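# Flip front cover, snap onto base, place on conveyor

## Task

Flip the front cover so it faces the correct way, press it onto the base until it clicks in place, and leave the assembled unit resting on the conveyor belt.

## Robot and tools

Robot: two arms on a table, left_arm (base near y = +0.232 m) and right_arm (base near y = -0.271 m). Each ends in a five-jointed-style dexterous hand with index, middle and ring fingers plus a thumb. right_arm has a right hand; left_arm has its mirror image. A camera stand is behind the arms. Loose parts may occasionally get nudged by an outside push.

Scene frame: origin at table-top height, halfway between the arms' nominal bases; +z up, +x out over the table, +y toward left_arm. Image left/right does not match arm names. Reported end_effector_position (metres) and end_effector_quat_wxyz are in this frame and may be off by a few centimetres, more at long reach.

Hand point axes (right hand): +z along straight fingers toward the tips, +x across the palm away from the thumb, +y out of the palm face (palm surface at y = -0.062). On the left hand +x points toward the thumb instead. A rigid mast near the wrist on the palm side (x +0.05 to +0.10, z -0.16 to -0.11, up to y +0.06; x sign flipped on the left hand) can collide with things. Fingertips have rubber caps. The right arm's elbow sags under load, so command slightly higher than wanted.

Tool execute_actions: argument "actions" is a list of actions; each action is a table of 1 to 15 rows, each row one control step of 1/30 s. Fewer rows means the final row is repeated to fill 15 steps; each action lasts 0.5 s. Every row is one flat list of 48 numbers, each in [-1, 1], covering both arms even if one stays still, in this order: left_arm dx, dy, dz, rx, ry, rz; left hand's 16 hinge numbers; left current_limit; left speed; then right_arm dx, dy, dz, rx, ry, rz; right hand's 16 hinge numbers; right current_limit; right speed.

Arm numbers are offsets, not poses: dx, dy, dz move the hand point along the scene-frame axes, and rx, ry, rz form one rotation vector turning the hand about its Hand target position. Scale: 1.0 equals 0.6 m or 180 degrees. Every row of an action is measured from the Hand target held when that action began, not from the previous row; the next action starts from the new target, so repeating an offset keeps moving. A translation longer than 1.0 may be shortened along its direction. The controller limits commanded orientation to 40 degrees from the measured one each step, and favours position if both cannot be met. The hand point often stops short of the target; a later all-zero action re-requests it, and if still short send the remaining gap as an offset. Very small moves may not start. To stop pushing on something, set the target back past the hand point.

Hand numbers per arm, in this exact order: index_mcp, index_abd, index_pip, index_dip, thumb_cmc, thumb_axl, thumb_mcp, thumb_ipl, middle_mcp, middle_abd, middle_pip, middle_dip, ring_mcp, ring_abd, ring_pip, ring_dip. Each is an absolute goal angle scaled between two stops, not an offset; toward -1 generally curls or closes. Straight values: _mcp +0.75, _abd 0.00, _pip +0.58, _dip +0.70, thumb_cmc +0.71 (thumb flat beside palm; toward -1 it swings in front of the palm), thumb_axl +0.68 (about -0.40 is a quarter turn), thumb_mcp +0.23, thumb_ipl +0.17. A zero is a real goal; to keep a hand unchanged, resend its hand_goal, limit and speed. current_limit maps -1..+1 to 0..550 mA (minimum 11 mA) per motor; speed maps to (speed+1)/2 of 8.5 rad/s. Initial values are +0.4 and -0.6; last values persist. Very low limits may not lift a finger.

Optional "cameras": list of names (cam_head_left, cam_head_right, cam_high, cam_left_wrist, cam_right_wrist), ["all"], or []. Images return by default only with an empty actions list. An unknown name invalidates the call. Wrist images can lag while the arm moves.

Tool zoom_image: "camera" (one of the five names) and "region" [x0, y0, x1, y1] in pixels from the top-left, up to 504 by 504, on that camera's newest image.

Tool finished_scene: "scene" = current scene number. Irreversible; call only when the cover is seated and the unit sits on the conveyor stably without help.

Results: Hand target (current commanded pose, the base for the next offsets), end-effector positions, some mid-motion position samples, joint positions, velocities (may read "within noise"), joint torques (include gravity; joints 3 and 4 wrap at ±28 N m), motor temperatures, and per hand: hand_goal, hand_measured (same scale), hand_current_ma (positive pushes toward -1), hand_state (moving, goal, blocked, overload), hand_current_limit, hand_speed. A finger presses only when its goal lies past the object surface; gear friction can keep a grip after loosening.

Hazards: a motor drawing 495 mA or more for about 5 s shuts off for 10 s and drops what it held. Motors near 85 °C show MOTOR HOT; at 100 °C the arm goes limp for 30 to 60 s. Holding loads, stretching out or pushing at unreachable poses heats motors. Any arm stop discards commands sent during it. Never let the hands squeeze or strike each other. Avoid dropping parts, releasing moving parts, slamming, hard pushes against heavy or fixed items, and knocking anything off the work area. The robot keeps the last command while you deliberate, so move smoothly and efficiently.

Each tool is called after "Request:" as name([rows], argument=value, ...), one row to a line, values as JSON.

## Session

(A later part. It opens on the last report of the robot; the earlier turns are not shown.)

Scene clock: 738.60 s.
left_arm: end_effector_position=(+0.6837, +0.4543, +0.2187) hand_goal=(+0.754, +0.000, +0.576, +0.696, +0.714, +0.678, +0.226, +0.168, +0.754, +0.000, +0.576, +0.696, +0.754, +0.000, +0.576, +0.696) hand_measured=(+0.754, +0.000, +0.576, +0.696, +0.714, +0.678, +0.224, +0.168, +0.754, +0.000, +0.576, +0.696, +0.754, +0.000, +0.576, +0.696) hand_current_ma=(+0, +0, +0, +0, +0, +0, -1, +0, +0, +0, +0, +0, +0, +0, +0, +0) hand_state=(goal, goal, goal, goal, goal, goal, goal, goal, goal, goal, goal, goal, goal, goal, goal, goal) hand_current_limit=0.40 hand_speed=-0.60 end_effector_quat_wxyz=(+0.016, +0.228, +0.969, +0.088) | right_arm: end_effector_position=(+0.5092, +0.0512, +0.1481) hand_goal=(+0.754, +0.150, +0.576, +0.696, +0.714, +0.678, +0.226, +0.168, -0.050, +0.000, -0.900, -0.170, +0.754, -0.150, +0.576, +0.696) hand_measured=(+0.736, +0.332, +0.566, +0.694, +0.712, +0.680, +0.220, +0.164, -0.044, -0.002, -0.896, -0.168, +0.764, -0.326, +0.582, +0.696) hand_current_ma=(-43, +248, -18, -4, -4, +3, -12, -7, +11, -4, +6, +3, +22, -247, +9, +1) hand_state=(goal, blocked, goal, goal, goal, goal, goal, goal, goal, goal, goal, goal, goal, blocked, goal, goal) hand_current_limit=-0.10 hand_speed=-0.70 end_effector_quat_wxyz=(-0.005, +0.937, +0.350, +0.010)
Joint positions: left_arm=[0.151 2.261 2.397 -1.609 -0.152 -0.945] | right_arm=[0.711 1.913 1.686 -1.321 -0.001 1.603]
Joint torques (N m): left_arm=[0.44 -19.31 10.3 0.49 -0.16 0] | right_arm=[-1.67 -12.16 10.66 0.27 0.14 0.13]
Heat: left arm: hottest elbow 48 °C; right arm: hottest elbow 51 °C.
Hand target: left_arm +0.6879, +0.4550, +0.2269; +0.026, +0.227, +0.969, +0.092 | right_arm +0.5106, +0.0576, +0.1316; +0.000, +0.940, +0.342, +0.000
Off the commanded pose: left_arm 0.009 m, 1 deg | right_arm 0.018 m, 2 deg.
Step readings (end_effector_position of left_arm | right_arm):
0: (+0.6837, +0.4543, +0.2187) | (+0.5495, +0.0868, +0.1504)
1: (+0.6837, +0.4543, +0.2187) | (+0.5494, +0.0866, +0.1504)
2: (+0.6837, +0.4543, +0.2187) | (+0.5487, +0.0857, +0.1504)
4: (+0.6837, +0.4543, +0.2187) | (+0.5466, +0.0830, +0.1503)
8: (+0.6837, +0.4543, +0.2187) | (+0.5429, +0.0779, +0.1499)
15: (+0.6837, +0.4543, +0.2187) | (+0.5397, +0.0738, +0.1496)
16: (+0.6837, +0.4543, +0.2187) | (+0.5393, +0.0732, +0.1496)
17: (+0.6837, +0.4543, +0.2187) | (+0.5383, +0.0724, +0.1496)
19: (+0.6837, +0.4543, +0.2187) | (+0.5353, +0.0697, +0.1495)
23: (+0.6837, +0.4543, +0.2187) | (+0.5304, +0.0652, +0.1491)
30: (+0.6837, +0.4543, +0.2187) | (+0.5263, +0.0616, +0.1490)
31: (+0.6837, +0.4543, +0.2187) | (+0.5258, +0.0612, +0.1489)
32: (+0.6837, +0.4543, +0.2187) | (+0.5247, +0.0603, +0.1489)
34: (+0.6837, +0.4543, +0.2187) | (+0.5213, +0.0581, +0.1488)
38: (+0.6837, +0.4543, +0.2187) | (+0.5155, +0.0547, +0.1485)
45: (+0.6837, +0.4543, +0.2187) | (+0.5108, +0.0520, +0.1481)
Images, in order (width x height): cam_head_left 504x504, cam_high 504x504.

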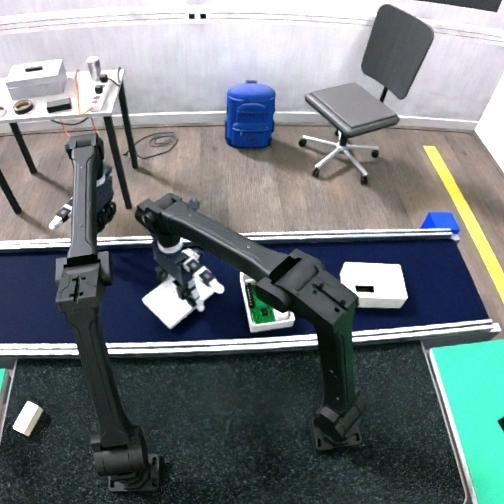

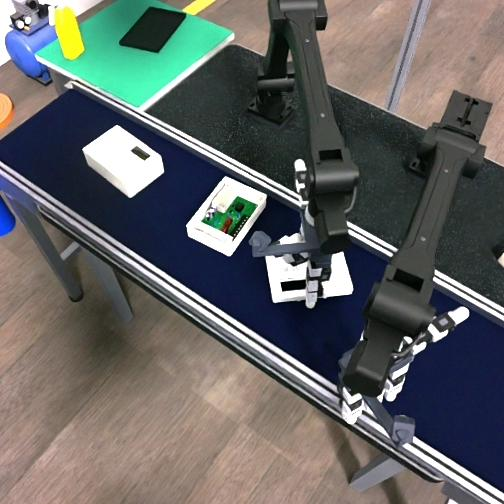

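Request:
execute_actions([
  [[0,0,0,0,0,0,0.754,0,0.576,0.696,0.714,0.678,0.226,0.168,0.754,0,0.576,0.696,0.754,0,0.576,0.696,0.4,-0.6,-0.0263,-0.0083,0.002,0,0,-0.0667,0.754,0.15,0.576,0.696,0.714,0.678,0.226,0.168,-0.05,0,-0.9,-0.17,0.754,-0.15,0.576,0.696,-0.1,-0.7]],
  [[0,0,0,0,0,0,0.754,0,0.576,0.696,0.714,0.678,0.226,0.168,0.754,0,0.576,0.696,0.754,0,0.576,0.696,0.4,-0.6,-0.0275,-0.0027,0.002,0,0,-0.0667,0.754,0.15,0.576,0.696,0.714,0.678,0.226,0.168,-0.05,0,-0.9,-0.17,0.754,-0.15,0.576,0.696,-0.1,-0.7]],
  [[0,0,0,0,0,0,0.754,0,0.576,0.696,0.714,0.678,0.226,0.168,0.754,0,0.576,0.696,0.754,0,0.576,0.696,0.4,-0.6,-0.0274,0.0031,0.002,0,0,-0.0667,0.754,0.15,0.576,0.696,0.714,0.678,0.226,0.168,-0.05,0,-0.9,-0.17,0.754,-0.15,0.576,0.696,-0.1,-0.7]],
], cameras=["cam_head_left","cam_high","cam_right_wrist"])

Request:
zoom_image(camera="cam_head_left", region=[120, 200, 310, 350])

Request:
zoom_image(camera="cam_high", region=[230, 200, 380, 340])

Scene clock: 748.63 s.
left_arm: end_effector_position=(+0.6837, +0.4543, +0.2187) hand_goal=(+0.754, +0.000, +0.576, +0.696, +0.714, +0.678, +0.226, +0.168, +0.754, +0.000, +0.576, +0.696, +0.754, +0.000, +0.576, +0.696) hand_measured=(+0.754, +0.000, +0.576, +0.696, +0.714, +0.678, +0.224, +0.168, +0.754, +0.000, +0.576, +0.696, +0.754, +0.000, +0.576, +0.696) hand_current_ma=(+0, +0, +0, +0, +0, +0, -1, +0, +0, +0, +0, +0, +0, +0, +0, +0) hand_state=(goal, goal, goal, goal, goal, goal, goal, goal, goal, goal, goal, goal, goal, goal, goal, goal) hand_current_limit=0.40 hand_speed=-0.60 end_effector_quat_wxyz=(+0.016, +0.228, +0.969, +0.088) | right_arm: end_effector_position=(+0.4639, +0.0467, +0.1448) hand_goal=(+0.754, +0.150, +0.576, +0.696, +0.714, +0.678, +0.226, +0.168, -0.050, +0.000, -0.900, -0.170, +0.754, -0.150, +0.576, +0.696) hand_measured=(+0.728, +0.332, +0.562, +0.692, +0.712, +0.680, +0.220, +0.164, -0.044, -0.002, -0.896, -0.168, +0.768, -0.326, +0.584, +0.698) hand_current_ma=(-74, +248, -33, -8, -3, +3, -12, -7, +11, -4, +6, +3, +35, -247, +15, +2) hand_state=(blocked, blocked, goal, goal, goal, goal, goal, goal, goal, goal, goal, goal, goal, blocked, goal, goal) hand_current_limit=-0.10 hand_speed=-0.70 end_effector_quat_wxyz=(-0.021, +0.993, +0.114, -0.002)
Joint positions: left_arm=[0.151 2.261 2.397 -1.609 -0.152 -0.945] | right_arm=[0.71 1.914 1.686 -1.321 -0.035 2.088]
Joint torques (N m): left_arm=[0.38 -19.31 10.3 0.5 -0.16 0] | right_arm=[-1.79 -13.1 10.59 -0.17 -0.32 0.14]
Heat: left arm: hottest shoulder 48 °C; right arm: hottest elbow 51 °C.
Hand target: left_arm +0.6879, +0.4550, +0.2269; +0.026, +0.227, +0.969, +0.092 | right_arm +0.4619, +0.0529, +0.1353; +0.000, +0.999, +0.035, +0.000
Off the commanded pose: left_arm 0.009 m, 1 deg | right_arm 0.012 m, 9 deg.
joint sent to its limit (right arm) — joint 6 (wrist roll), upper limit. The joint targets are off in orientation, not in position.
Step readings (end_effector_position of left_arm | right_arm):
0: (+0.6837, +0.4543, +0.2187) | (+0.5092, +0.0512, +0.1481)
1: (+0.6837, +0.4543, +0.2187) | (+0.5089, +0.0511, +0.1481)
2: (+0.6837, +0.4543, +0.2187) | (+0.5079, +0.0506, +0.1481)
4: (+0.6837, +0.4543, +0.2187) | (+0.5046, +0.0492, +0.1480)
8: (+0.6837, +0.4543, +0.2187) | (+0.4987, +0.0469, +0.1476)
15: (+0.6837, +0.4543, +0.2187) | (+0.4937, +0.0454, +0.1475)
16: (+0.6837, +0.4543, +0.2187) | (+0.4931, +0.0453, +0.1475)
17: (+0.6837, +0.4543, +0.2187) | (+0.4918, +0.0449, +0.1475)
19: (+0.6837, +0.4543, +0.2187) | (+0.4879, +0.0441, +0.1474)
23: (+0.6837, +0.4543, +0.2187) | (+0.4813, +0.0430, +0.1471)
30: (+0.6837, +0.4543, +0.2187) | (+0.4758, +0.0425, +0.1470)
31: (+0.6837, +0.4543, +0.2187) | (+0.4754, +0.0425, +0.1470)
32: (+0.6837, +0.4543, +0.2187) | (+0.4741, +0.0431, +0.1466)
34: (+0.6837, +0.4543, +0.2187) | (+0.4712, +0.0442, +0.1460)
38: (+0.6837, +0.4543, +0.2187) | (+0.4669, +0.0460, +0.1451)
45: (+0.6837, +0.4543, +0.2187) | (+0.4645, +0.0466, +0.1449)
camera_calibration:
cam_right_wrist: T_world_to_cam=[[-0.619431, -0.784791, -0.0202304, 0.358519], [-0.535413, 0.403471, 0.741987, 0.0766748], [-0.574142, 0.470441, -0.670109, 0.470873], [0, 0, 0, 1]] pos_world=[0.533478, 0.0289086, 0.265897]
Images, in order (width x height): cam_head_left 504x504, cam_high 504x504, cam_right_wrist 616x616.

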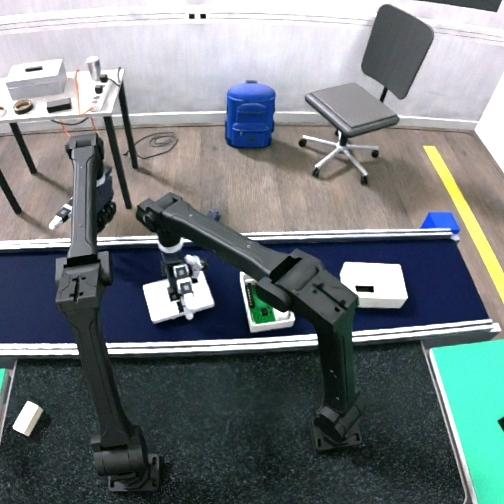

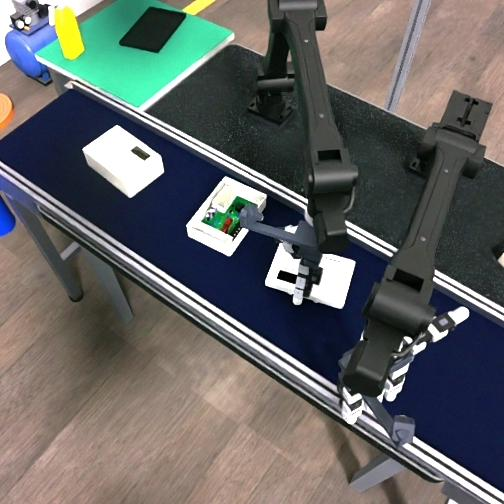

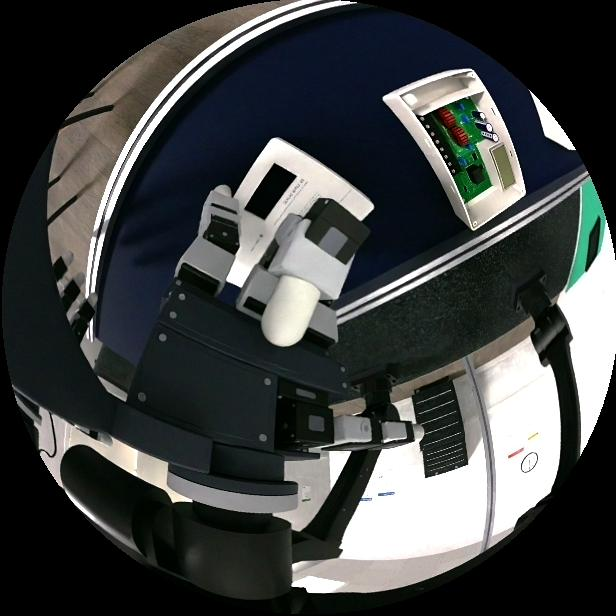

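Scaled by 2.653.

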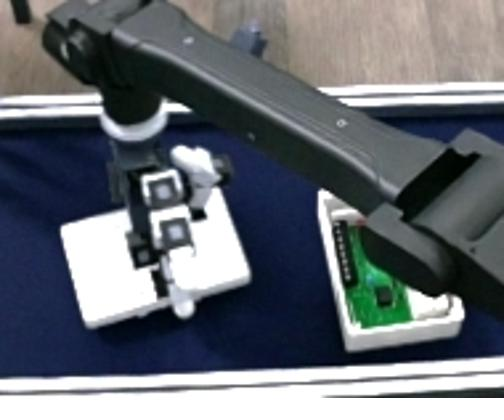

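Scaled by 3.360.

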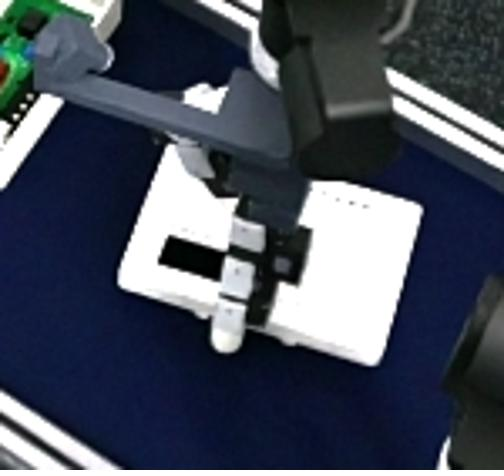

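Request:
execute_actions([
  [[0,0,0,0,0,0,0.754,0,0.576,0.696,0.714,0.678,0.226,0.168,0.754,0,0.576,0.696,0.754,0,0.576,0.696,0.4,-0.6,0,0,0,0,0,0,0.754,0.56,0.576,0.696,0.714,0.678,0.226,0.168,-0.05,0,-0.9,-0.17,0.754,-0.56,0.576,0.696,0.1,-0.5]],
  [[0,0,0,0,0,0,0.754,0,0.576,0.696,0.714,0.678,0.226,0.168,0.754,0,0.576,0.696,0.754,0,0.576,0.696,0.4,-0.6,0.012,0.01,0.05,0,0,0,0.754,0.56,0.576,0.696,0.714,0.678,0.226,0.168,-0.05,0,-0.9,-0.17,0.754,-0.56,0.576,0.696,0.1,-0.5]],
  [[0,0,0,0,0,0,0.754,0,0.576,0.696,0.714,0.678,0.226,0.168,0.754,0,0.576,0.696,0.754,0,0.576,0.696,0.4,-0.6,0,0,0.12,0,0,0,0.754,0.56,0.576,0.696,0.714,0.678,0.226,0.168,-0.05,0,-0.9,-0.17,0.754,-0.56,0.576,0.696,0.1,-0.5]],
  [[0,0,0,0,0,0,0.754,0,0.576,0.696,0.714,0.678,0.226,0.168,0.754,0,0.576,0.696,0.754,0,0.576,0.696,0.4,-0.6,0.0017,0.0376,0,0,0,0.15,0.754,0.56,0.576,0.696,0.714,0.678,0.226,0.168,-0.05,0,-0.9,-0.17,0.754,-0.56,0.576,0.696,0.1,-0.5]],
  [[0,0,0,0,0,0,0.754,0,0.576,0.696,0.714,0.678,0.226,0.168,0.754,0,0.576,0.696,0.754,0,0.576,0.696,0.4,-0.6,0.0017,0.0376,0,0,0,0.15,0.754,0.56,0.576,0.696,0.714,0.678,0.226,0.168,-0.05,0,-0.9,-0.17,0.754,-0.56,0.576,0.696,0.1,-0.5]],
  [[0,0,0,0,0,0,0.754,0,0.576,0.696,0.714,0.678,0.226,0.168,0.754,0,0.576,0.696,0.754,0,0.576,0.696,0.4,-0.6,0.0017,0.0376,0,0,0,0.15,0.754,0.56,0.576,0.696,0.714,0.678,0.226,0.168,-0.05,0,-0.9,-0.17,0.754,-0.56,0.576,0.696,0.1,-0.5]],
  [[0,0,0,0,0,0,0.754,0,0.576,0.696,0.714,0.678,0.226,0.168,0.754,0,0.576,0.696,0.754,0,0.576,0.696,0.4,-0.6,0.0017,0.0376,0,0,0,0.15,0.754,0.56,0.576,0.696,0.714,0.678,0.226,0.168,-0.05,0,-0.9,-0.17,0.754,-0.56,0.576,0.696,0.1,-0.5]],
  [[0,0,0,0,0,0,0.754,0,0.576,0.696,0.714,0.678,0.226,0.168,0.754,0,0.576,0.696,0.754,0,0.576,0.696,0.4,-0.6,0.0017,0.0376,0,0,0,0.15,0.754,0.56,0.576,0.696,0.714,0.678,0.226,0.168,-0.05,0,-0.9,-0.17,0.754,-0.56,0.576,0.696,0.1,-0.5]],
  [[0,0,0,0,0,0,0.754,0,0.576,0.696,0.714,0.678,0.226,0.168,0.754,0,0.576,0.696,0.754,0,0.576,0.696,0.4,-0.6,0.0017,0.0376,0,0,0,0.15,0.754,0.56,0.576,0.696,0.714,0.678,0.226,0.168,-0.05,0,-0.9,-0.17,0.754,-0.56,0.576,0.696,0.1,-0.5]],
  [[0,0,0,0,0,0,0.754,0,0.576,0.696,0.714,0.678,0.226,0.168,0.754,0,0.576,0.696,0.754,0,0.576,0.696,0.4,-0.6,0.0017,0.0376,0,0,0,0.15,0.754,0.56,0.576,0.696,0.714,0.678,0.226,0.168,-0.05,0,-0.9,-0.17,0.754,-0.56,0.576,0.696,0.1,-0.5]],
], cameras=["cam_head_left","cam_high","cam_right_wrist"])

Request:
zoom_image(camera="cam_head_left", region=[120, 200, 310, 350])

Request:
zoom_image(camera="cam_right_wrist", region=[150, 60, 450, 360])

Scene clock: 779.10 s.
left_arm: end_effector_position=(+0.6837, +0.4543, +0.2187) hand_goal=(+0.754, +0.000, +0.576, +0.696, +0.714, +0.678, +0.226, +0.168, +0.754, +0.000, +0.576, +0.696, +0.754, +0.000, +0.576, +0.696) hand_measured=(+0.754, +0.000, +0.576, +0.696, +0.714, +0.678, +0.224, +0.168, +0.754, +0.000, +0.576, +0.696, +0.754, +0.000, +0.576, +0.696) hand_current_ma=(+0, +0, +0, +0, +0, +0, -1, +0, +0, +0, +0, +0, +0, +0, +0, +0) hand_state=(goal, goal, goal, goal, goal, goal, goal, goal, goal, goal, goal, goal, goal, goal, goal, goal) hand_current_limit=0.40 hand_speed=-0.60 end_effector_quat_wxyz=(+0.016, +0.228, +0.969, +0.088) | right_arm: end_effector_position=(+0.4583, +0.0816, +0.2254) hand_goal=(+0.754, +0.560, +0.576, +0.696, +0.714, +0.678, +0.226, +0.168, -0.050, +0.000, -0.900, -0.170, +0.754, -0.560, +0.576, +0.696) hand_measured=(+0.752, +0.552, +0.574, +0.694, +0.712, +0.680, +0.220, +0.164, -0.044, -0.002, -0.896, -0.168, +0.754, -0.556, +0.578, +0.698) hand_current_ma=(-4, -12, -4, -4, -2, +3, -12, -7, +11, -4, +5, +3, +0, +6, +2, +2) hand_state=(goal, goal, goal, goal, goal, goal, goal, goal, goal, goal, goal, goal, goal, goal, goal, goal) hand_current_limit=0.10 hand_speed=-0.50 end_effector_quat_wxyz=(+0.007, +0.966, +0.257, -0.012)
Joint positions: left_arm=[0.151 2.261 2.397 -1.609 -0.152 -0.945] | right_arm=[0.795 1.925 1.903 -1.577 -0.002 1.882]
Joint torques (N m): left_arm=[0.44 -19.31 10.3 0.49 -0.16 0] | right_arm=[-2.14 -15.91 9.17 0.08 0.09 -0.1]
Heat: left arm: hottest shoulder 48 °C; right arm: hottest elbow 52 °C.
Hand target: left_arm +0.6879, +0.4550, +0.2269; +0.026, +0.227, +0.969, +0.092 | right_arm +0.4583, +0.0816, +0.2254; +0.007, +0.966, +0.257, -0.012 (last step not sent: back at the drive's target)
Off the commanded pose: left_arm 0.009 m, 1 deg | right_arm 0.023 m, 27 deg.
Step readings (end_effector_position of left_arm | right_arm):
0: (+0.6837, +0.4543, +0.2187) | (+0.4638, +0.0467, +0.1448)
1: (+0.6837, +0.4543, +0.2187) | (+0.4638, +0.0467, +0.1448)
2: (+0.6837, +0.4543, +0.2187) | (+0.4635, +0.0470, +0.1447)
4: (+0.6837, +0.4543, +0.2187) | (+0.4627, +0.0473, +0.1432)
8: (+0.6837, +0.4543, +0.2187) | (+0.4622, +0.0474, +0.1407)
15: (+0.6837, +0.4543, +0.2187) | (+0.4620, +0.0475, +0.1401)
16: (+0.6837, +0.4543, +0.2187) | (+0.4617, +0.0472, +0.1402)
17: (+0.6837, +0.4543, +0.2187) | (+0.4603, +0.0459, +0.1406)
19: (+0.6837, +0.4543, +0.2187) | (+0.4580, +0.0438, +0.1434)
23: (+0.6837, +0.4543, +0.2187) | (+0.4580, +0.0438, +0.1523)
30: (+0.6837, +0.4543, +0.2187) | (+0.4608, +0.0467, +0.1605)
31: (+0.6837, +0.4543, +0.2187) | (+0.4606, +0.0464, +0.1614)
32: (+0.6837, +0.4543, +0.2187) | (+0.4594, +0.0454, +0.1639)
34: (+0.6837, +0.4543, +0.2187) | (+0.4569, +0.0430, +0.1752)
38: (+0.6837, +0.4543, +0.2187) | (+0.4602, +0.0461, +0.2028)
45: (+0.6837, +0.4543, +0.2187) | (+0.4635, +0.0492, +0.2231)
46: (+0.6837, +0.4543, +0.2187) | (+0.4630, +0.0489, +0.2234)
47: (+0.6837, +0.4543, +0.2187) | (+0.4635, +0.0492, +0.2238)
49: (+0.6837, +0.4543, +0.2187) | (+0.4672, +0.0502, +0.2249)
53: (+0.6837, +0.4543, +0.2187) | (+0.4643, +0.0646, +0.2256)
60: (+0.6837, +0.4543, +0.2187) | (+0.4574, +0.0820, +0.2254)
61: (+0.6837, +0.4543, +0.2187) | (+0.4579, +0.0819, +0.2254) HELD (not all sent) right_arm
62: (+0.6837, +0.4543, +0.2187) | (+0.4583, +0.0816, +0.2254) HELD (not all sent) right_arm
64: (+0.6837, +0.4543, +0.2187) | (+0.4583, +0.0816, +0.2254) HELD (not all sent) right_arm
68: (+0.6837, +0.4543, +0.2187) | (+0.4583, +0.0816, +0.2254) HELD (not all sent) right_arm
75: (+0.6837, +0.4543, +0.2187) | (+0.4583, +0.0816, +0.2254) HELD (not all sent) right_arm
76: (+0.6837, +0.4543, +0.2187) | (+0.4583, +0.0816, +0.2254) HELD (not all sent) right_arm
77: (+0.6837, +0.4543, +0.2187) | (+0.4583, +0.0816, +0.2254) HELD (not all sent) right_arm
79: (+0.6837, +0.4543, +0.2187) | (+0.4583, +0.0816, +0.2254) HELD (not all sent) right_arm
83: (+0.6837, +0.4543, +0.2187) | (+0.4583, +0.0816, +0.2254) HELD (not all sent) right_arm
90: (+0.6837, +0.4543, +0.2187) | (+0.4583, +0.0816, +0.2254) HELD (not all sent) right_arm
91: (+0.6837, +0.4543, +0.2187) | (+0.4583, +0.0816, +0.2254) HELD (not all sent) right_arm
92: (+0.6837, +0.4543, +0.2187) | (+0.4583, +0.0816, +0.2254) HELD (not all sent) right_arm
94: (+0.6837, +0.4543, +0.2187) | (+0.4583, +0.0816, +0.2254) HELD (not all sent) right_arm
98: (+0.6837, +0.4543, +0.2187) | (+0.4583, +0.0816, +0.2254) HELD (not all sent) right_arm
105: (+0.6837, +0.4543, +0.2187) | (+0.4583, +0.0816, +0.2254) HELD (not all sent) right_arm
106: (+0.6837, +0.4543, +0.2187) | (+0.4583, +0.0816, +0.2254) HELD (not all sent) right_arm
107: (+0.6837, +0.4543, +0.2187) | (+0.4583, +0.0816, +0.2254) HELD (not all sent) right_arm
109: (+0.6837, +0.4543, +0.2187) | (+0.4583, +0.0816, +0.2254) HELD (not all sent) right_arm
113: (+0.6837, +0.4543, +0.2187) | (+0.4583, +0.0816, +0.2254) HELD (not all sent) right_arm
120: (+0.6837, +0.4543, +0.2187) | (+0.4583, +0.0816, +0.2254) HELD (not all sent) right_arm
121: (+0.6837, +0.4543, +0.2187) | (+0.4583, +0.0816, +0.2254) HELD (not all sent) right_arm
122: (+0.6837, +0.4543, +0.2187) | (+0.4583, +0.0816, +0.2254) HELD (not all sent) right_arm
124: (+0.6837, +0.4543, +0.2187) | (+0.4583, +0.0816, +0.2254) HELD (not all sent) right_arm
128: (+0.6837, +0.4543, +0.2187) | (+0.4583, +0.0816, +0.2254) HELD (not all sent) right_arm
135: (+0.6837, +0.4543, +0.2187) | (+0.4583, +0.0816, +0.2254) HELD (not all sent) right_arm
136: (+0.6837, +0.4543, +0.2187) | (+0.4583, +0.0816, +0.2254) HELD (not all sent) right_arm
137: (+0.6837, +0.4543, +0.2187) | (+0.4583, +0.0816, +0.2254) HELD (not all sent) right_arm
139: (+0.6837, +0.4543, +0.2187) | (+0.4583, +0.0816, +0.2254) HELD (not all sent) right_arm
143: (+0.6837, +0.4543, +0.2187) | (+0.4583, +0.0816, +0.2254) HELD (not all sent) right_arm
150: (+0.6837, +0.4543, +0.2187) | (+0.4583, +0.0816, +0.2254) HELD (not all sent) right_arm
HELD (not all sent) right_arm: steps 61 to 150.
pose unreachable (right arm): on one or more control steps of this call, first in action 4 (counted from 0), this arm could not follow its commanded pose, so it was not sent that pose on those steps. It may still have moved: this result reports where it is.
cause: moving toward the commanded pose would bring a part of the arm too close to another arm (a part of this arm just beyond joint 4 (wrist pitch) and a part of the left arm just beyond its joint 3 (elbow), 24 mm apart when this arm was first held).
camera_calibration:
cam_right_wrist: T_world_to_cam=[[-0.36768, -0.929407, 0.0318481, 0.268777], [-0.627865, 0.27336, 0.728739, 0.0557864], [-0.686001, 0.247947, -0.68405, 0.577784], [0, 0, 0, 1]] pos_world=[0.53021, 0.0912937, 0.346019]
Images, in order (width x height): cam_head_left 504x504, cam_high 504x504, cam_right_wrist 616x616.

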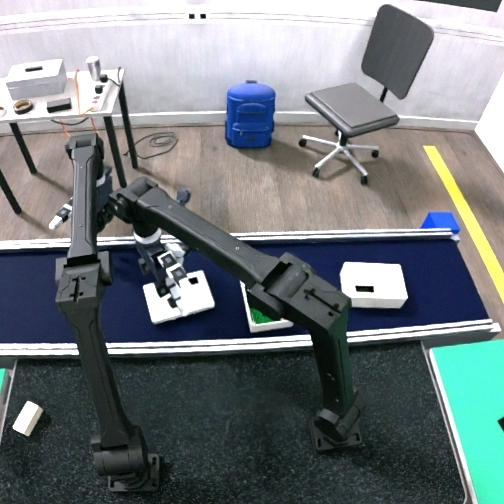

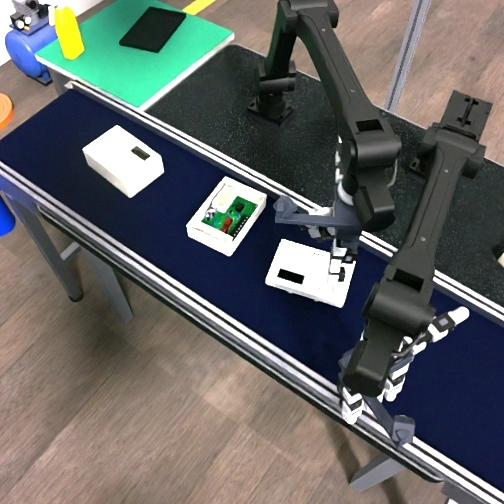

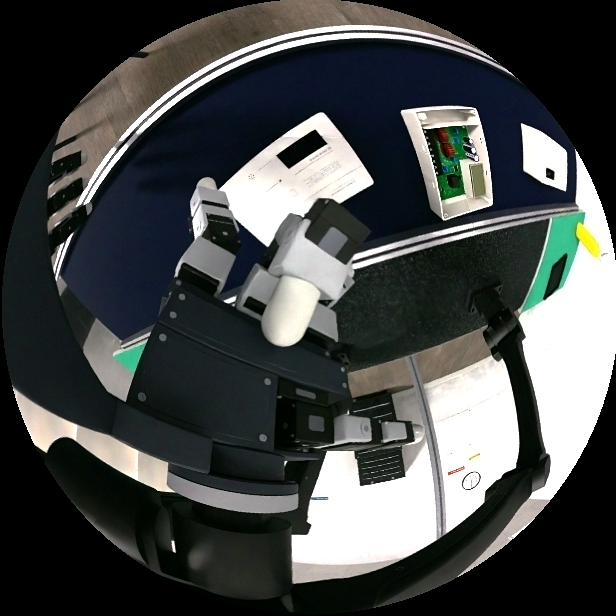

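Scaled by 2.653.

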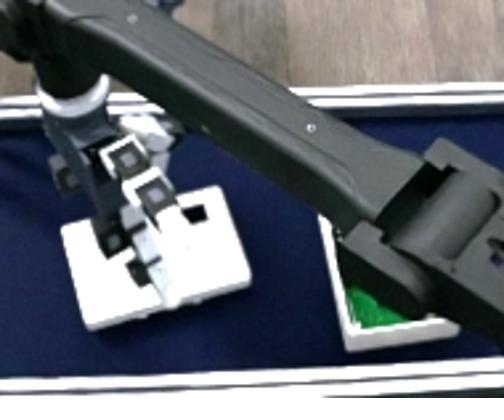

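Scaled by 1.680 from the camera's 616x616 image, which has a finer 880x880 frame.

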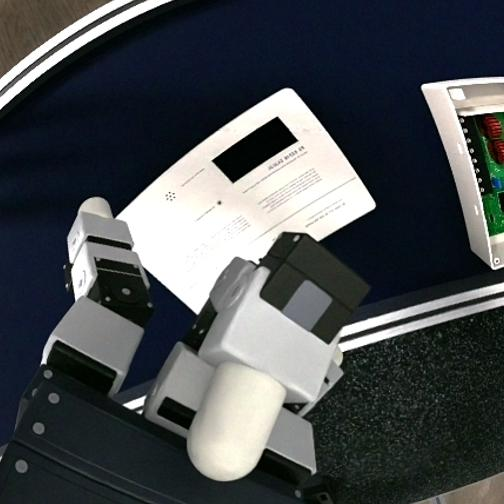

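Request:
execute_actions(actions=[], cameras=["cam_high","cam_head_left"])

Scene clock: 801.67 s.
left_arm: end_effector_position=(+0.6837, +0.4543, +0.2187) hand_goal=(+0.754, +0.000, +0.576, +0.696, +0.714, +0.678, +0.226, +0.168, +0.754, +0.000, +0.576, +0.696, +0.754, +0.000, +0.576, +0.696) hand_measured=(+0.754, +0.000, +0.576, +0.696, +0.714, +0.678, +0.224, +0.168, +0.754, +0.000, +0.576, +0.696, +0.754, +0.000, +0.576, +0.696) hand_current_ma=(+0, +0, +0, +0, +0, +0, -1, +0, +0, +0, +0, +0, +0, +0, +0, +0) hand_state=(goal, goal, goal, goal, goal, goal, goal, goal, goal, goal, goal, goal, goal, goal, goal, goal) hand_current_limit=0.40 hand_speed=-0.60 end_effector_quat_wxyz=(+0.016, +0.228, +0.969, +0.088) | right_arm: end_effector_position=(+0.4583, +0.0816, +0.2254) hand_goal=(+0.754, +0.560, +0.576, +0.696, +0.714, +0.678, +0.226, +0.168, -0.050, +0.000, -0.900, -0.170, +0.754, -0.560, +0.576, +0.696) hand_measured=(+0.752, +0.552, +0.574, +0.694, +0.712, +0.680, +0.220, +0.164, -0.044, -0.002, -0.896, -0.168, +0.754, -0.556, +0.578, +0.698) hand_current_ma=(-4, -12, -4, -4, -2, +3, -12, -7, +11, -4, +5, +3, +0, +6, +2, +2) hand_state=(goal, goal, goal, goal, goal, goal, goal, goal, goal, goal, goal, goal, goal, goal, goal, goal) hand_current_limit=0.10 hand_speed=-0.50 end_effector_quat_wxyz=(+0.007, +0.966, +0.257, -0.012)
Joint positions: left_arm=[0.151 2.261 2.397 -1.609 -0.152 -0.945] | right_arm=[0.795 1.925 1.903 -1.577 -0.002 1.882]
Joint velocities: within noise
Joint torques (N m): left_arm=[0.44 -19.31 10.32 0.49 -0.16 0] | right_arm=[-2.14 -15.85 9.17 0.09 0.09 -0.1]
Motor temperatures (°C): left_arm=[28 48 48 29 29 28] | right_arm=[27 37 52 25 29 25]
Heat: left arm: hottest shoulder 48 °C; right arm: hottest elbow 52 °C.
Hand target: left_arm +0.6879, +0.4550, +0.2269; +0.026, +0.227, +0.969, +0.092 | right_arm +0.4583, +0.0816, +0.2254; +0.007, +0.966, +0.257, -0.012 (last step not sent: back at the drive's target)
Off the commanded pose: left_arm 0.009 m, 1 deg | right_arm 0.023 m, 27 deg.
Images, in order (width x height): cam_head_left 504x504, cam_high 504x504.

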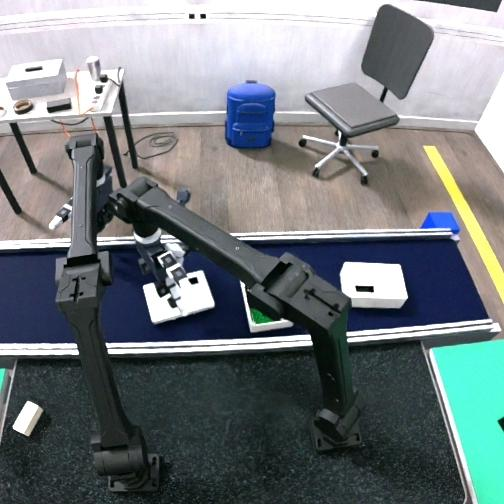

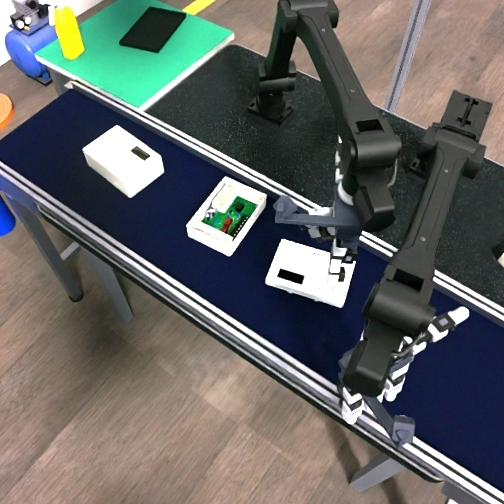

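Request:
execute_actions([
  [[-0.02,0.06,0.1,0,0,0.02,0.754,0,0.576,0.696,0.714,0.678,0.226,0.168,0.754,0,0.576,0.696,0.754,0,0.576,0.696,0.4,-0.6,0,0,0,0,0,0,0.754,0.56,0.576,0.696,0.714,0.678,0.226,0.168,-0.05,0,-0.9,-0.17,0.754,-0.56,0.576,0.696,0.1,-0.5]],
  [[-0.0337,0.083,0.1,0,0,0.0185,0.754,0,0.576,0.696,0.714,0.678,0.226,0.168,0.754,0,0.576,0.696,0.754,0,0.576,0.696,0.4,-0.6,0,0,0,0,0,0,0.754,0.56,0.576,0.696,0.714,0.678,0.226,0.168,-0.05,0,-0.9,-0.17,0.754,-0.56,0.576,0.696,0.1,-0.5]],
  [[-0.083,0.156,0.05,0,0,0.0444,0.754,0,0.576,0.696,0.714,0.678,0.226,0.168,0.754,0,0.576,0.696,0.754,0,0.576,0.696,0.4,-0.6,0,0,0,0,0,0,0.754,0.56,0.576,0.696,0.714,0.678,0.226,0.168,-0.05,0,-0.9,-0.17,0.754,-0.56,0.576,0.696,0.1,-0.5]],
], cameras=["cam_head_left"])

Scene clock: 813.63 s.
left_arm: end_effector_position=(+0.6010, +0.6389, +0.3519) hand_goal=(+0.754, +0.000, +0.576, +0.696, +0.714, +0.678, +0.226, +0.168, +0.754, +0.000, +0.576, +0.696, +0.754, +0.000, +0.576, +0.696) hand_measured=(+0.754, +0.000, +0.576, +0.696, +0.714, +0.678, +0.224, +0.168, +0.754, +0.000, +0.576, +0.696, +0.754, +0.000, +0.576, +0.696) hand_current_ma=(+0, +0, +0, +0, +0, +0, -1, +0, +0, +0, +0, +0, +0, +0, +0, +0) hand_state=(goal, goal, goal, goal, goal, goal, goal, goal, goal, goal, goal, goal, goal, goal, goal, goal) hand_current_limit=0.40 hand_speed=-0.60 end_effector_quat_wxyz=(+0.074, +0.118, +0.978, +0.152) | right_arm: end_effector_position=(+0.4583, +0.0816, +0.2254) hand_goal=(+0.754, +0.560, +0.576, +0.696, +0.714, +0.678, +0.226, +0.168, -0.050, +0.000, -0.900, -0.170, +0.754, -0.560, +0.576, +0.696) hand_measured=(+0.752, +0.552, +0.574, +0.694, +0.712, +0.680, +0.220, +0.164, -0.044, -0.002, -0.896, -0.168, +0.754, -0.556, +0.578, +0.698) hand_current_ma=(-4, -12, -4, -4, -2, +3, -12, -7, +11, -4, +5, +3, +0, +6, +2, +2) hand_state=(goal, goal, goal, goal, goal, goal, goal, goal, goal, goal, goal, goal, goal, goal, goal, goal) hand_current_limit=0.10 hand_speed=-0.50 end_effector_quat_wxyz=(+0.007, +0.966, +0.257, -0.012)
Joint positions: left_arm=[0.417 2.185 2.572 -1.67 -0.182 -0.882] | right_arm=[0.795 1.925 1.903 -1.577 -0.002 1.882]
Joint torques (N m): left_arm=[-0.15 -19.08 12.33 0.4 -0.18 0.15] | right_arm=[-2.14 -15.85 9.16 0.09 0.09 -0.1]
Heat: left arm: hottest shoulder 48 °C; right arm: hottest elbow 52 °C.
Hand target: left_arm +0.6058, +0.6345, +0.3770; +0.014, +0.099, +0.990, +0.095 | right_arm +0.4583, +0.0816, +0.2254; +0.007, +0.966, +0.257, -0.012
Off the commanded pose: left_arm 0.026 m, 10 deg | right_arm 0.000 m, 0 deg.
joint sent to its limit (left arm) — joint 4 (wrist pitch), lower limit. The joint targets are off in orientation, not in position.
Step readings (end_effector_position of left_arm | right_arm):
0: (+0.6837, +0.4543, +0.2187) | (+0.4583, +0.0816, +0.2254)
1: (+0.6837, +0.4543, +0.2187) | (+0.4583, +0.0816, +0.2254)
2: (+0.6830, +0.4550, +0.2196) | (+0.4583, +0.0816, +0.2254)
4: (+0.6800, +0.4576, +0.2241) | (+0.4583, +0.0816, +0.2254)
8: (+0.6776, +0.4673, +0.2428) | (+0.4583, +0.0816, +0.2254)
15: (+0.6733, +0.4862, +0.2627) | (+0.4583, +0.0816, +0.2254)
16: (+0.6727, +0.4881, +0.2635) | (+0.4583, +0.0816, +0.2254)
17: (+0.6714, +0.4918, +0.2647) | (+0.4583, +0.0816, +0.2254)
19: (+0.6697, +0.4963, +0.2673) | (+0.4583, +0.0816, +0.2254)
23: (+0.6620, +0.5147, +0.2835) | (+0.4583, +0.0816, +0.2254)
30: (+0.6506, +0.5418, +0.3218) | (+0.4583, +0.0816, +0.2254)
31: (+0.6499, +0.5437, +0.3249) | (+0.4583, +0.0816, +0.2254)
32: (+0.6474, +0.5486, +0.3277) | (+0.4583, +0.0816, +0.2254)
34: (+0.6436, +0.5553, +0.3311) | (+0.4583, +0.0816, +0.2254)
38: (+0.6250, +0.5912, +0.3364) | (+0.4583, +0.0816, +0.2254)
45: (+0.5942, +0.6473, +0.3473) | (+0.4583, +0.0816, +0.2254)
Images, in order (width x height): cam_head_left 504x504.

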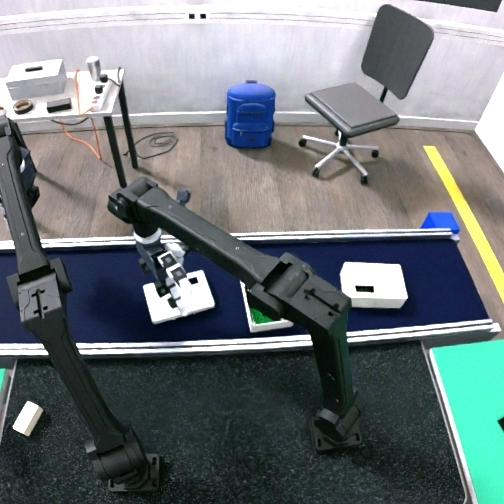

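Request:
execute_actions([
  [[-0.083,0.156,-0.09,0,0,0.0444,0.754,0,0.576,0.696,0.714,0.678,0.226,0.168,0.754,0,0.576,0.696,0.754,0,0.576,0.696,0.4,-0.6,0.0052,0.037,0,0,0,0.1511,0.754,0.56,0.576,0.696,0.714,0.678,0.226,0.168,-0.05,0,-0.9,-0.17,0.754,-0.56,0.576,0.696,0.1,-0.5]],
  [[0,0,0,0,0,0,0.754,0,0.576,0.696,0.714,0.678,0.226,0.168,0.754,0,0.576,0.696,0.754,0,0.576,0.696,0.4,-0.6,0.0052,0.037,0,0,0,0.1511,0.754,0.56,0.576,0.696,0.714,0.678,0.226,0.168,-0.05,0,-0.9,-0.17,0.754,-0.56,0.576,0.696,0.1,-0.5]],
  [[0,0,0,0,0,0,0.754,0,0.576,0.696,0.714,0.678,0.226,0.168,0.754,0,0.576,0.696,0.754,0,0.576,0.696,0.4,-0.6,0.0052,0.037,0,0,0,0.1511,0.754,0.56,0.576,0.696,0.714,0.678,0.226,0.168,-0.05,0,-0.9,-0.17,0.754,-0.56,0.576,0.696,0.1,-0.5]],
], cameras=["cam_head_left"])

Request:
execute_actions([
  [[0,0,0,0,0,0,0.754,0,0.576,0.696,0.714,0.678,0.226,0.168,0.754,0,0.576,0.696,0.754,0,0.576,0.696,0.4,-0.6,0.0052,0.037,0,0,0,0.1511,0.754,0.56,0.576,0.696,0.714,0.678,0.226,0.168,-0.05,0,-0.9,-0.17,0.754,-0.56,0.576,0.696,0.1,-0.5]],
  [[0,0,0,0,0,0,0.754,0,0.576,0.696,0.714,0.678,0.226,0.168,0.754,0,0.576,0.696,0.754,0,0.576,0.696,0.4,-0.6,0.0052,0.037,0,0,0,0.1511,0.754,0.56,0.576,0.696,0.714,0.678,0.226,0.168,-0.05,0,-0.9,-0.17,0.754,-0.56,0.576,0.696,0.1,-0.5]],
  [[0,0,0,0,0,0,0.754,0,0.576,0.696,0.714,0.678,0.226,0.168,0.754,0,0.576,0.696,0.754,0,0.576,0.696,0.4,-0.6,0.0052,0.037,0,0,0,0.1511,0.754,0.56,0.576,0.696,0.714,0.678,0.226,0.168,-0.05,0,-0.9,-0.17,0.754,-0.56,0.576,0.696,0.1,-0.5]],
], cameras=["cam_head_left","cam_high","cam_right_wrist"])

Scene clock: 827.40 s.
left_arm: end_effector_position=(+0.5487, +0.7292, +0.3146) hand_goal=(+0.754, +0.000, +0.576, +0.696, +0.714, +0.678, +0.226, +0.168, +0.754, +0.000, +0.576, +0.696, +0.754, +0.000, +0.576, +0.696) hand_measured=(+0.754, +0.000, +0.576, +0.696, +0.716, +0.678, +0.224, +0.168, +0.754, +0.000, +0.576, +0.696, +0.756, +0.000, +0.576, +0.696) hand_current_ma=(+0, +0, +0, +0, +0, +0, -1, +0, +0, +0, +0, +0, +0, +0, +0, +0) hand_state=(goal, goal, goal, goal, goal, goal, goal, goal, goal, goal, goal, goal, goal, goal, goal, goal) hand_current_limit=0.40 hand_speed=-0.60 end_effector_quat_wxyz=(+0.049, +0.049, +0.988, +0.140) | right_arm: end_effector_position=(+0.4670, +0.1514, +0.2247) hand_goal=(+0.754, +0.560, +0.576, +0.696, +0.714, +0.678, +0.226, +0.168, -0.050, +0.000, -0.900, -0.170, +0.754, -0.560, +0.576, +0.696) hand_measured=(+0.752, +0.554, +0.574, +0.694, +0.714, +0.680, +0.220, +0.164, -0.044, -0.002, -0.896, -0.168, +0.754, -0.556, +0.578, +0.698) hand_current_ma=(-2, -11, -4, -4, +0, +3, -12, -7, +11, -4, +5, +3, -1, +6, +2, +2) hand_state=(goal, goal, goal, goal, goal, goal, goal, goal, goal, goal, goal, goal, goal, goal, goal, goal) hand_current_limit=0.10 hand_speed=-0.50 end_effector_quat_wxyz=(+0.016, +0.567, +0.823, -0.010)
Joint positions: left_arm=[0.556 2.243 2.588 -1.67 -0.173 -0.891] | right_arm=[0.854 1.762 1.668 -1.494 0.033 0.526]
Joint torques (N m): left_arm=[-0.03 -18.08 12.46 0.32 -0.15 -0.02] | right_arm=[-2.61 -14.8 7.91 0.68 0.01 -0.23]
Heat: left arm: hottest elbow 47 °C; right arm: hottest elbow 51 °C.
Hand target: left_arm +0.5561, +0.7281, +0.3231; +0.007, +0.030, +0.995, +0.096 | right_arm +0.4677, +0.1482, +0.2255; +0.013, +0.563, +0.826, -0.005
Off the commanded pose: left_arm 0.011 m, 7 deg | right_arm 0.003 m, 1 deg.
joint sent to its limit (left arm) — joint 4 (wrist pitch), lower limit. The joint targets are off in orientation, not in position.
Step readings (end_effector_position of left_arm | right_arm):
0: (+0.6010, +0.6389, +0.3519) | (+0.4583, +0.0816, +0.2254)
1: (+0.6010, +0.6389, +0.3519) | (+0.4586, +0.0817, +0.2254)
2: (+0.5997, +0.6410, +0.3516) | (+0.4596, +0.0834, +0.2254)
4: (+0.5961, +0.6469, +0.3500) | (+0.4630, +0.0854, +0.2250)
8: (+0.5746, +0.6799, +0.3437) | (+0.4601, +0.0943, +0.2213)
15: (+0.5373, +0.7372, +0.3196) | (+0.4562, +0.1065, +0.2221)
16: (+0.5366, +0.7392, +0.3169) | (+0.4569, +0.1071, +0.2225)
17: (+0.5369, +0.7398, +0.3144) | (+0.4584, +0.1074, +0.2229)
19: (+0.5391, +0.7385, +0.3107) | (+0.4601, +0.1100, +0.2229)
23: (+0.5446, +0.7327, +0.3103) | (+0.4608, +0.1145, +0.2224)
30: (+0.5487, +0.7292, +0.3146) | (+0.4635, +0.1231, +0.2252)
31: (+0.5487, +0.7292, +0.3146) | (+0.4639, +0.1242, +0.2255)
32: (+0.5487, +0.7292, +0.3146) | (+0.4646, +0.1262, +0.2250)
34: (+0.5487, +0.7292, +0.3146) | (+0.4653, +0.1292, +0.2238)
38: (+0.5487, +0.7292, +0.3146) | (+0.4634, +0.1371, +0.2216)
45: (+0.5487, +0.7292, +0.3146) | (+0.4639, +0.1492, +0.2251)
Images, in order (width x height): cam_head_left 504x504.

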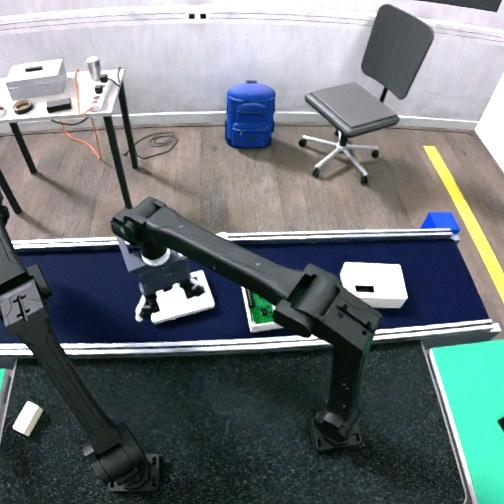

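Scene clock: 829.63 s.
left_arm: end_effector_position=(+0.5487, +0.7292, +0.3146) hand_goal=(+0.754, +0.000, +0.576, +0.696, +0.714, +0.678, +0.226, +0.168, +0.754, +0.000, +0.576, +0.696, +0.754, +0.000, +0.576, +0.696) hand_measured=(+0.754, +0.000, +0.576, +0.696, +0.716, +0.678, +0.224, +0.168, +0.754, +0.000, +0.576, +0.696, +0.756, +0.000, +0.576, +0.696) hand_current_ma=(+0, +0, +0, +0, +0, +0, -1, +0, +0, +0, +0, +0, +0, +0, +0, +0) hand_state=(goal, goal, goal, goal, goal, goal, goal, goal, goal, goal, goal, goal, goal, goal, goal, goal) hand_current_limit=0.40 hand_speed=-0.60 end_effector_quat_wxyz=(+0.049, +0.049, +0.988, +0.140) | right_arm: end_effector_position=(+0.4648, +0.2047, +0.2139) hand_goal=(+0.754, +0.560, +0.576, +0.696, +0.714, +0.678, +0.226, +0.168, -0.050, +0.000, -0.900, -0.170, +0.754, -0.560, +0.576, +0.696) hand_measured=(+0.752, +0.554, +0.574, +0.694, +0.716, +0.680, +0.220, +0.164, -0.044, -0.002, -0.896, -0.168, +0.752, -0.556, +0.578, +0.698) hand_current_ma=(-2, -11, -3, -4, +1, +3, -12, -7, +11, -4, +5, +3, -2, +6, +2, +2) hand_state=(goal, goal, goal, goal, goal, goal, goal, goal, goal, goal, goal, goal, goal, goal, goal, goal) hand_current_limit=0.10 hand_speed=-0.50 end_effector_quat_wxyz=(+0.008, -0.107, +0.994, -0.003)
Joint positions: left_arm=[0.556 2.243 2.588 -1.67 -0.173 -0.891] | right_arm=[0.709 1.849 1.766 -1.479 0.014 -1.039]
Joint torques (N m): left_arm=[-0.03 -18.02 12.48 0.32 -0.15 -0.02] | right_arm=[-2.49 -13.33 14.49 -0.02 -0.22 -0.23]
Heat: left arm: hottest elbow 47 °C; right arm: hottest elbow 51 °C.
Hand target: left_arm +0.5561, +0.7281, +0.3231; +0.007, +0.030, +0.995, +0.096 | right_arm +0.4770, +0.2148, +0.2255; +0.013, -0.113, +0.993, +0.005
Off the commanded pose: left_arm 0.011 m, 7 deg | right_arm 0.020 m, 1 deg.
joint sent to its limit (left arm) — joint 4 (wrist pitch), lower limit. The joint targets are off in orientation, not in position.
Step readings (end_effector_position of left_arm | right_arm):
0: (+0.5487, +0.7292, +0.3146) | (+0.4670, +0.1514, +0.2247)
1: (+0.5487, +0.7292, +0.3146) | (+0.4670, +0.1521, +0.2247)
2: (+0.5487, +0.7292, +0.3146) | (+0.4672, +0.1536, +0.2244)
4: (+0.5487, +0.7292, +0.3146) | (+0.4663, +0.1586, +0.2234)
8: (+0.5487, +0.7292, +0.3146) | (+0.4662, +0.1653, +0.2223)
15: (+0.5487, +0.7292, +0.3146) | (+0.4719, +0.1691, +0.2235)
16: (+0.5487, +0.7292, +0.3146) | (+0.4720, +0.1698, +0.2235)
17: (+0.5487, +0.7292, +0.3146) | (+0.4723, +0.1708, +0.2234)
19: (+0.5487, +0.7292, +0.3146) | (+0.4725, +0.1738, +0.2234)
23: (+0.5487, +0.7292, +0.3146) | (+0.4691, +0.1798, +0.2231)
30: (+0.5487, +0.7292, +0.3146) | (+0.4664, +0.1806, +0.2226)
31: (+0.5487, +0.7292, +0.3146) | (+0.4662, +0.1804, +0.2223)
32: (+0.5487, +0.7292, +0.3146) | (+0.4654, +0.1810, +0.2217)
34: (+0.5487, +0.7292, +0.3146) | (+0.4644, +0.1836, +0.2198)
38: (+0.5487, +0.7292, +0.3146) | (+0.4653, +0.1938, +0.2142)
45: (+0.5487, +0.7292, +0.3146) | (+0.4676, +0.2028, +0.2082)
camera_calibration:
cam_right_wrist: T_world_to_cam=[[0.631258, 0.775459, 0.0132834, -0.423381], [0.523038, -0.438297, 0.730977, -0.355138], [0.572665, -0.454487, -0.682273, 0.102264], [0, 0, 0, 1]] pos_world=[0.39445, 0.219137, 0.334994]
Images, in order (width x height): cam_head_left 504x504, cam_high 504x504, cam_right_wrist 616x616.

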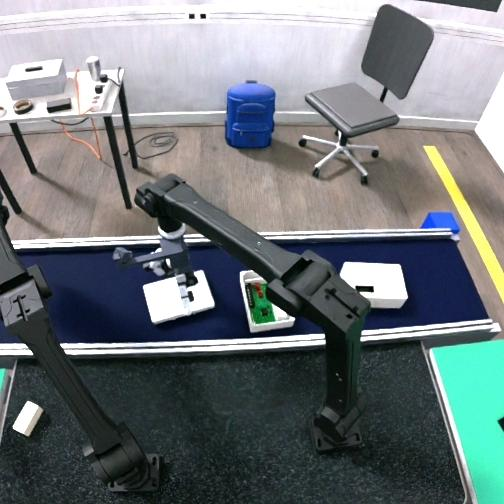

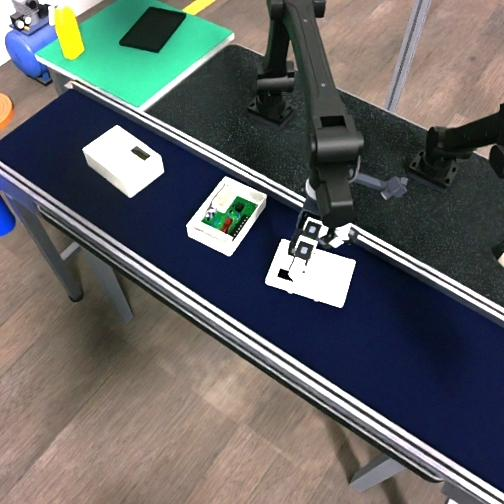

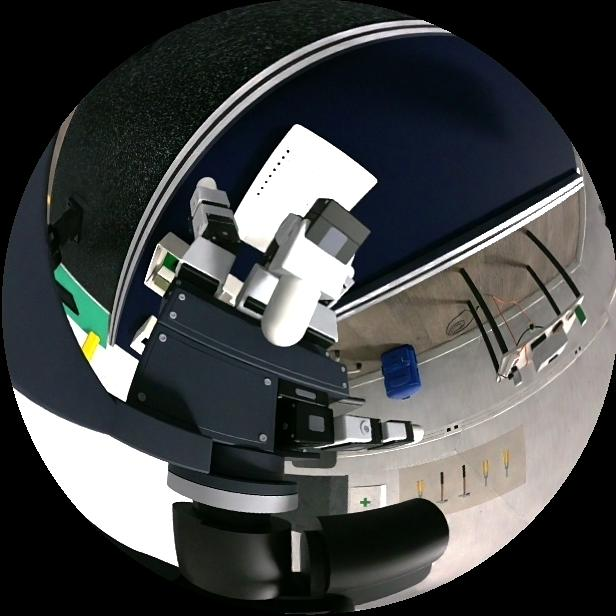

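Request:
execute_actions([
  [[0,0,0,0,0,0,0.754,0,0.576,0.696,0.714,0.678,0.226,0.168,0.754,0,0.576,0.696,0.754,0,0.576,0.696,0.4,-0.6,0,0,-0.05,0,0,0,0.754,0.56,0.576,0.696,0.714,0.678,0.226,0.168,-0.05,0,-0.9,-0.17,0.754,-0.56,0.576,0.696,0.1,-0.5]],
  [[0,0,0,0,0,0,0.754,0,0.576,0.696,0.714,0.678,0.226,0.168,0.754,0,0.576,0.696,0.754,0,0.576,0.696,0.4,-0.6,0,0,-0.04,0,0,0,0.754,0.56,0.576,0.696,0.714,0.678,0.226,0.168,-0.05,0,-0.9,-0.17,0.754,-0.56,0.576,0.696,0.1,-0.5]],
], cameras=["cam_head_left","cam_head_right","cam_high","cam_right_wrist"])

Scene clock: 854.33 s.
left_arm: end_effector_position=(+0.5487, +0.7292, +0.3146) hand_goal=(+0.754, +0.000, +0.576, +0.696, +0.714, +0.678, +0.226, +0.168, +0.754, +0.000, +0.576, +0.696, +0.754, +0.000, +0.576, +0.696) hand_measured=(+0.754, +0.000, +0.576, +0.696, +0.716, +0.678, +0.224, +0.168, +0.754, +0.000, +0.576, +0.696, +0.756, +0.000, +0.576, +0.696) hand_current_ma=(+0, +0, +0, +0, +0, +0, -1, +0, +0, +0, +0, +0, +0, +0, +0, +0) hand_state=(goal, goal, goal, goal, goal, goal, goal, goal, goal, goal, goal, goal, goal, goal, goal, goal) hand_current_limit=0.40 hand_speed=-0.60 end_effector_quat_wxyz=(+0.049, +0.049, +0.988, +0.140) | right_arm: end_effector_position=(+0.4764, +0.2164, +0.1896) hand_goal=(+0.754, +0.560, +0.576, +0.696, +0.714, +0.678, +0.226, +0.168, -0.050, +0.000, -0.900, -0.170, +0.754, -0.560, +0.576, +0.696) hand_measured=(+0.752, +0.554, +0.574, +0.694, +0.716, +0.680, +0.220, +0.164, -0.044, -0.002, -0.896, -0.168, +0.752, -0.556, +0.578, +0.698) hand_current_ma=(-2, -11, -3, -4, +1, +3, -12, -7, +11, -4, +5, +3, -2, +6, +2, +2) hand_state=(goal, goal, goal, goal, goal, goal, goal, goal, goal, goal, goal, goal, goal, goal, goal, goal) hand_current_limit=0.10 hand_speed=-0.50 end_effector_quat_wxyz=(+0.023, -0.110, +0.994, +0.010)
Joint positions: left_arm=[0.556 2.243 2.588 -1.67 -0.173 -0.891] | right_arm=[0.709 1.877 1.734 -1.379 0.012 -1.045]
Joint torques (N m): left_arm=[0.03 -18.02 12.48 0.32 -0.15 -0.02] | right_arm=[-2.49 -13.86 8.23 0.91 -0.22 -0.23]
Heat: left arm: hottest elbow 50 °C; right arm: hottest elbow 52 °C.
Hand target: left_arm +0.5561, +0.7281, +0.3231; +0.007, +0.030, +0.995, +0.096 | right_arm +0.4770, +0.2148, +0.1713; +0.013, -0.113, +0.993, +0.005
Off the commanded pose: left_arm 0.011 m, 7 deg | right_arm 0.018 m, 1 deg.
joint sent to its limit (left arm) — joint 4 (wrist pitch), lower limit. The joint targets are off in orientation, not in position.
Step readings (end_effector_position of left_arm | right_arm):
0: (+0.5487, +0.7292, +0.3146) | (+0.4648, +0.2047, +0.2139)
1: (+0.5487, +0.7292, +0.3146) | (+0.4647, +0.2047, +0.2139)
2: (+0.5487, +0.7292, +0.3146) | (+0.4648, +0.2049, +0.2137)
4: (+0.5487, +0.7292, +0.3146) | (+0.4664, +0.2066, +0.2137)
8: (+0.5487, +0.7292, +0.3146) | (+0.4707, +0.2108, +0.2110)
15: (+0.5487, +0.7292, +0.3146) | (+0.4724, +0.2125, +0.2063)
16: (+0.5487, +0.7292, +0.3146) | (+0.4725, +0.2127, +0.2064)
17: (+0.5487, +0.7292, +0.3146) | (+0.4732, +0.2134, +0.2065)
19: (+0.5487, +0.7292, +0.3146) | (+0.4757, +0.2157, +0.2056)
23: (+0.5487, +0.7292, +0.3146) | (+0.4760, +0.2160, +0.1977)
30: (+0.5487, +0.7292, +0.3146) | (+0.4762, +0.2162, +0.1895)
camera_calibration:
cam_right_wrist: T_world_to_cam=[[0.625564, 0.778338, 0.0534778, -0.444986], [0.50514, -0.456321, 0.732533, -0.326146], [0.594561, -0.431233, -0.678628, 0.0682225], [0, 0, 0, 1]] pos_world=[0.402554, 0.226942, 0.309007]
Images, in order (width x height): cam_head_left 504x504, cam_head_right 504x504, cam_high 504x504, cam_right_wrist 616x616.

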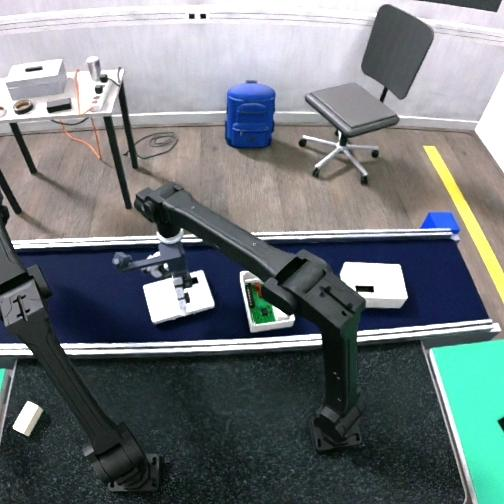

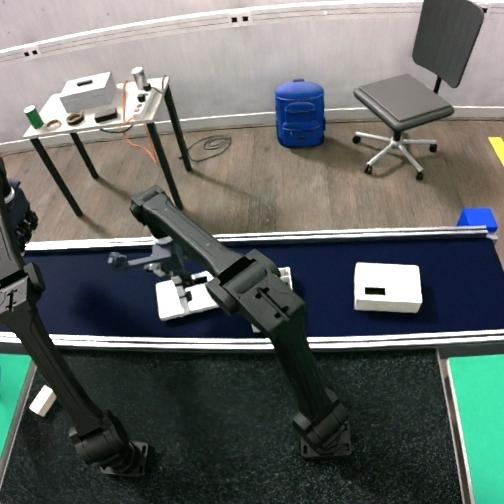

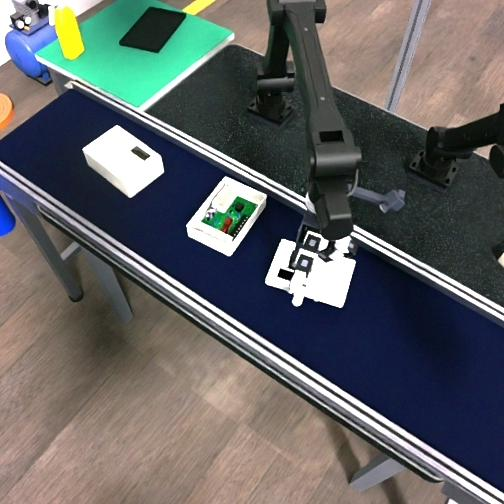

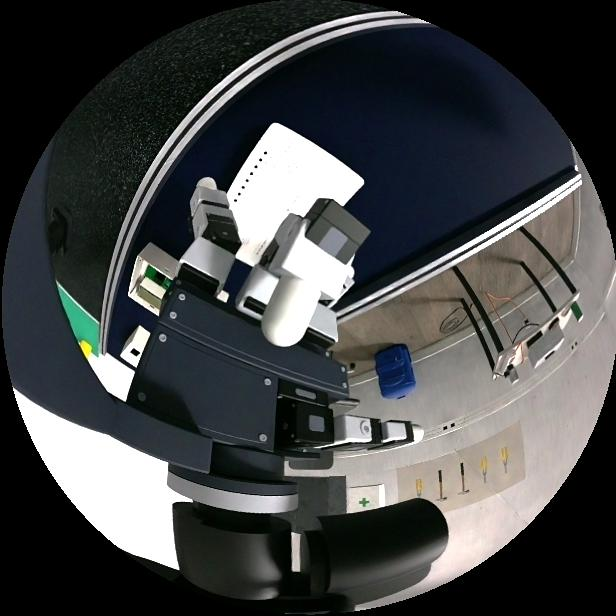

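Request:
zoom_image(camera="cam_high", region=[240, 210, 380, 330])

Request:
zoom_image(camera="cam_head_left", region=[110, 230, 260, 350])

Scaled by 3.600.

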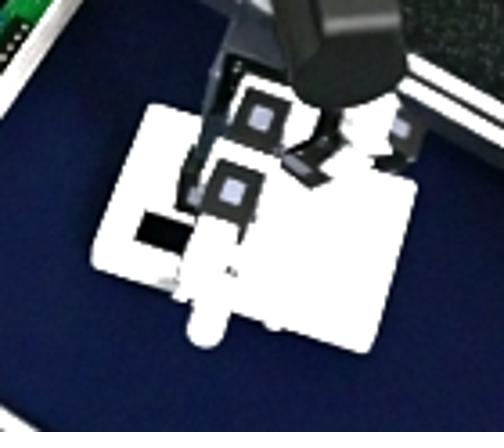

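Scaled by 3.360.

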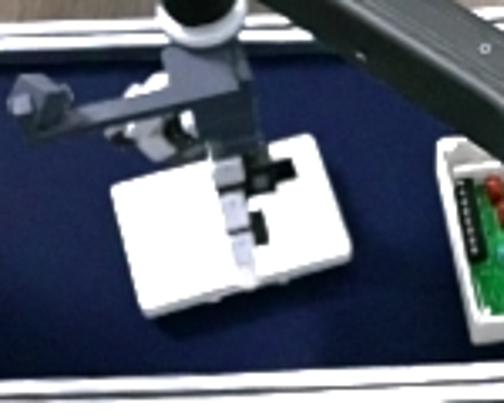

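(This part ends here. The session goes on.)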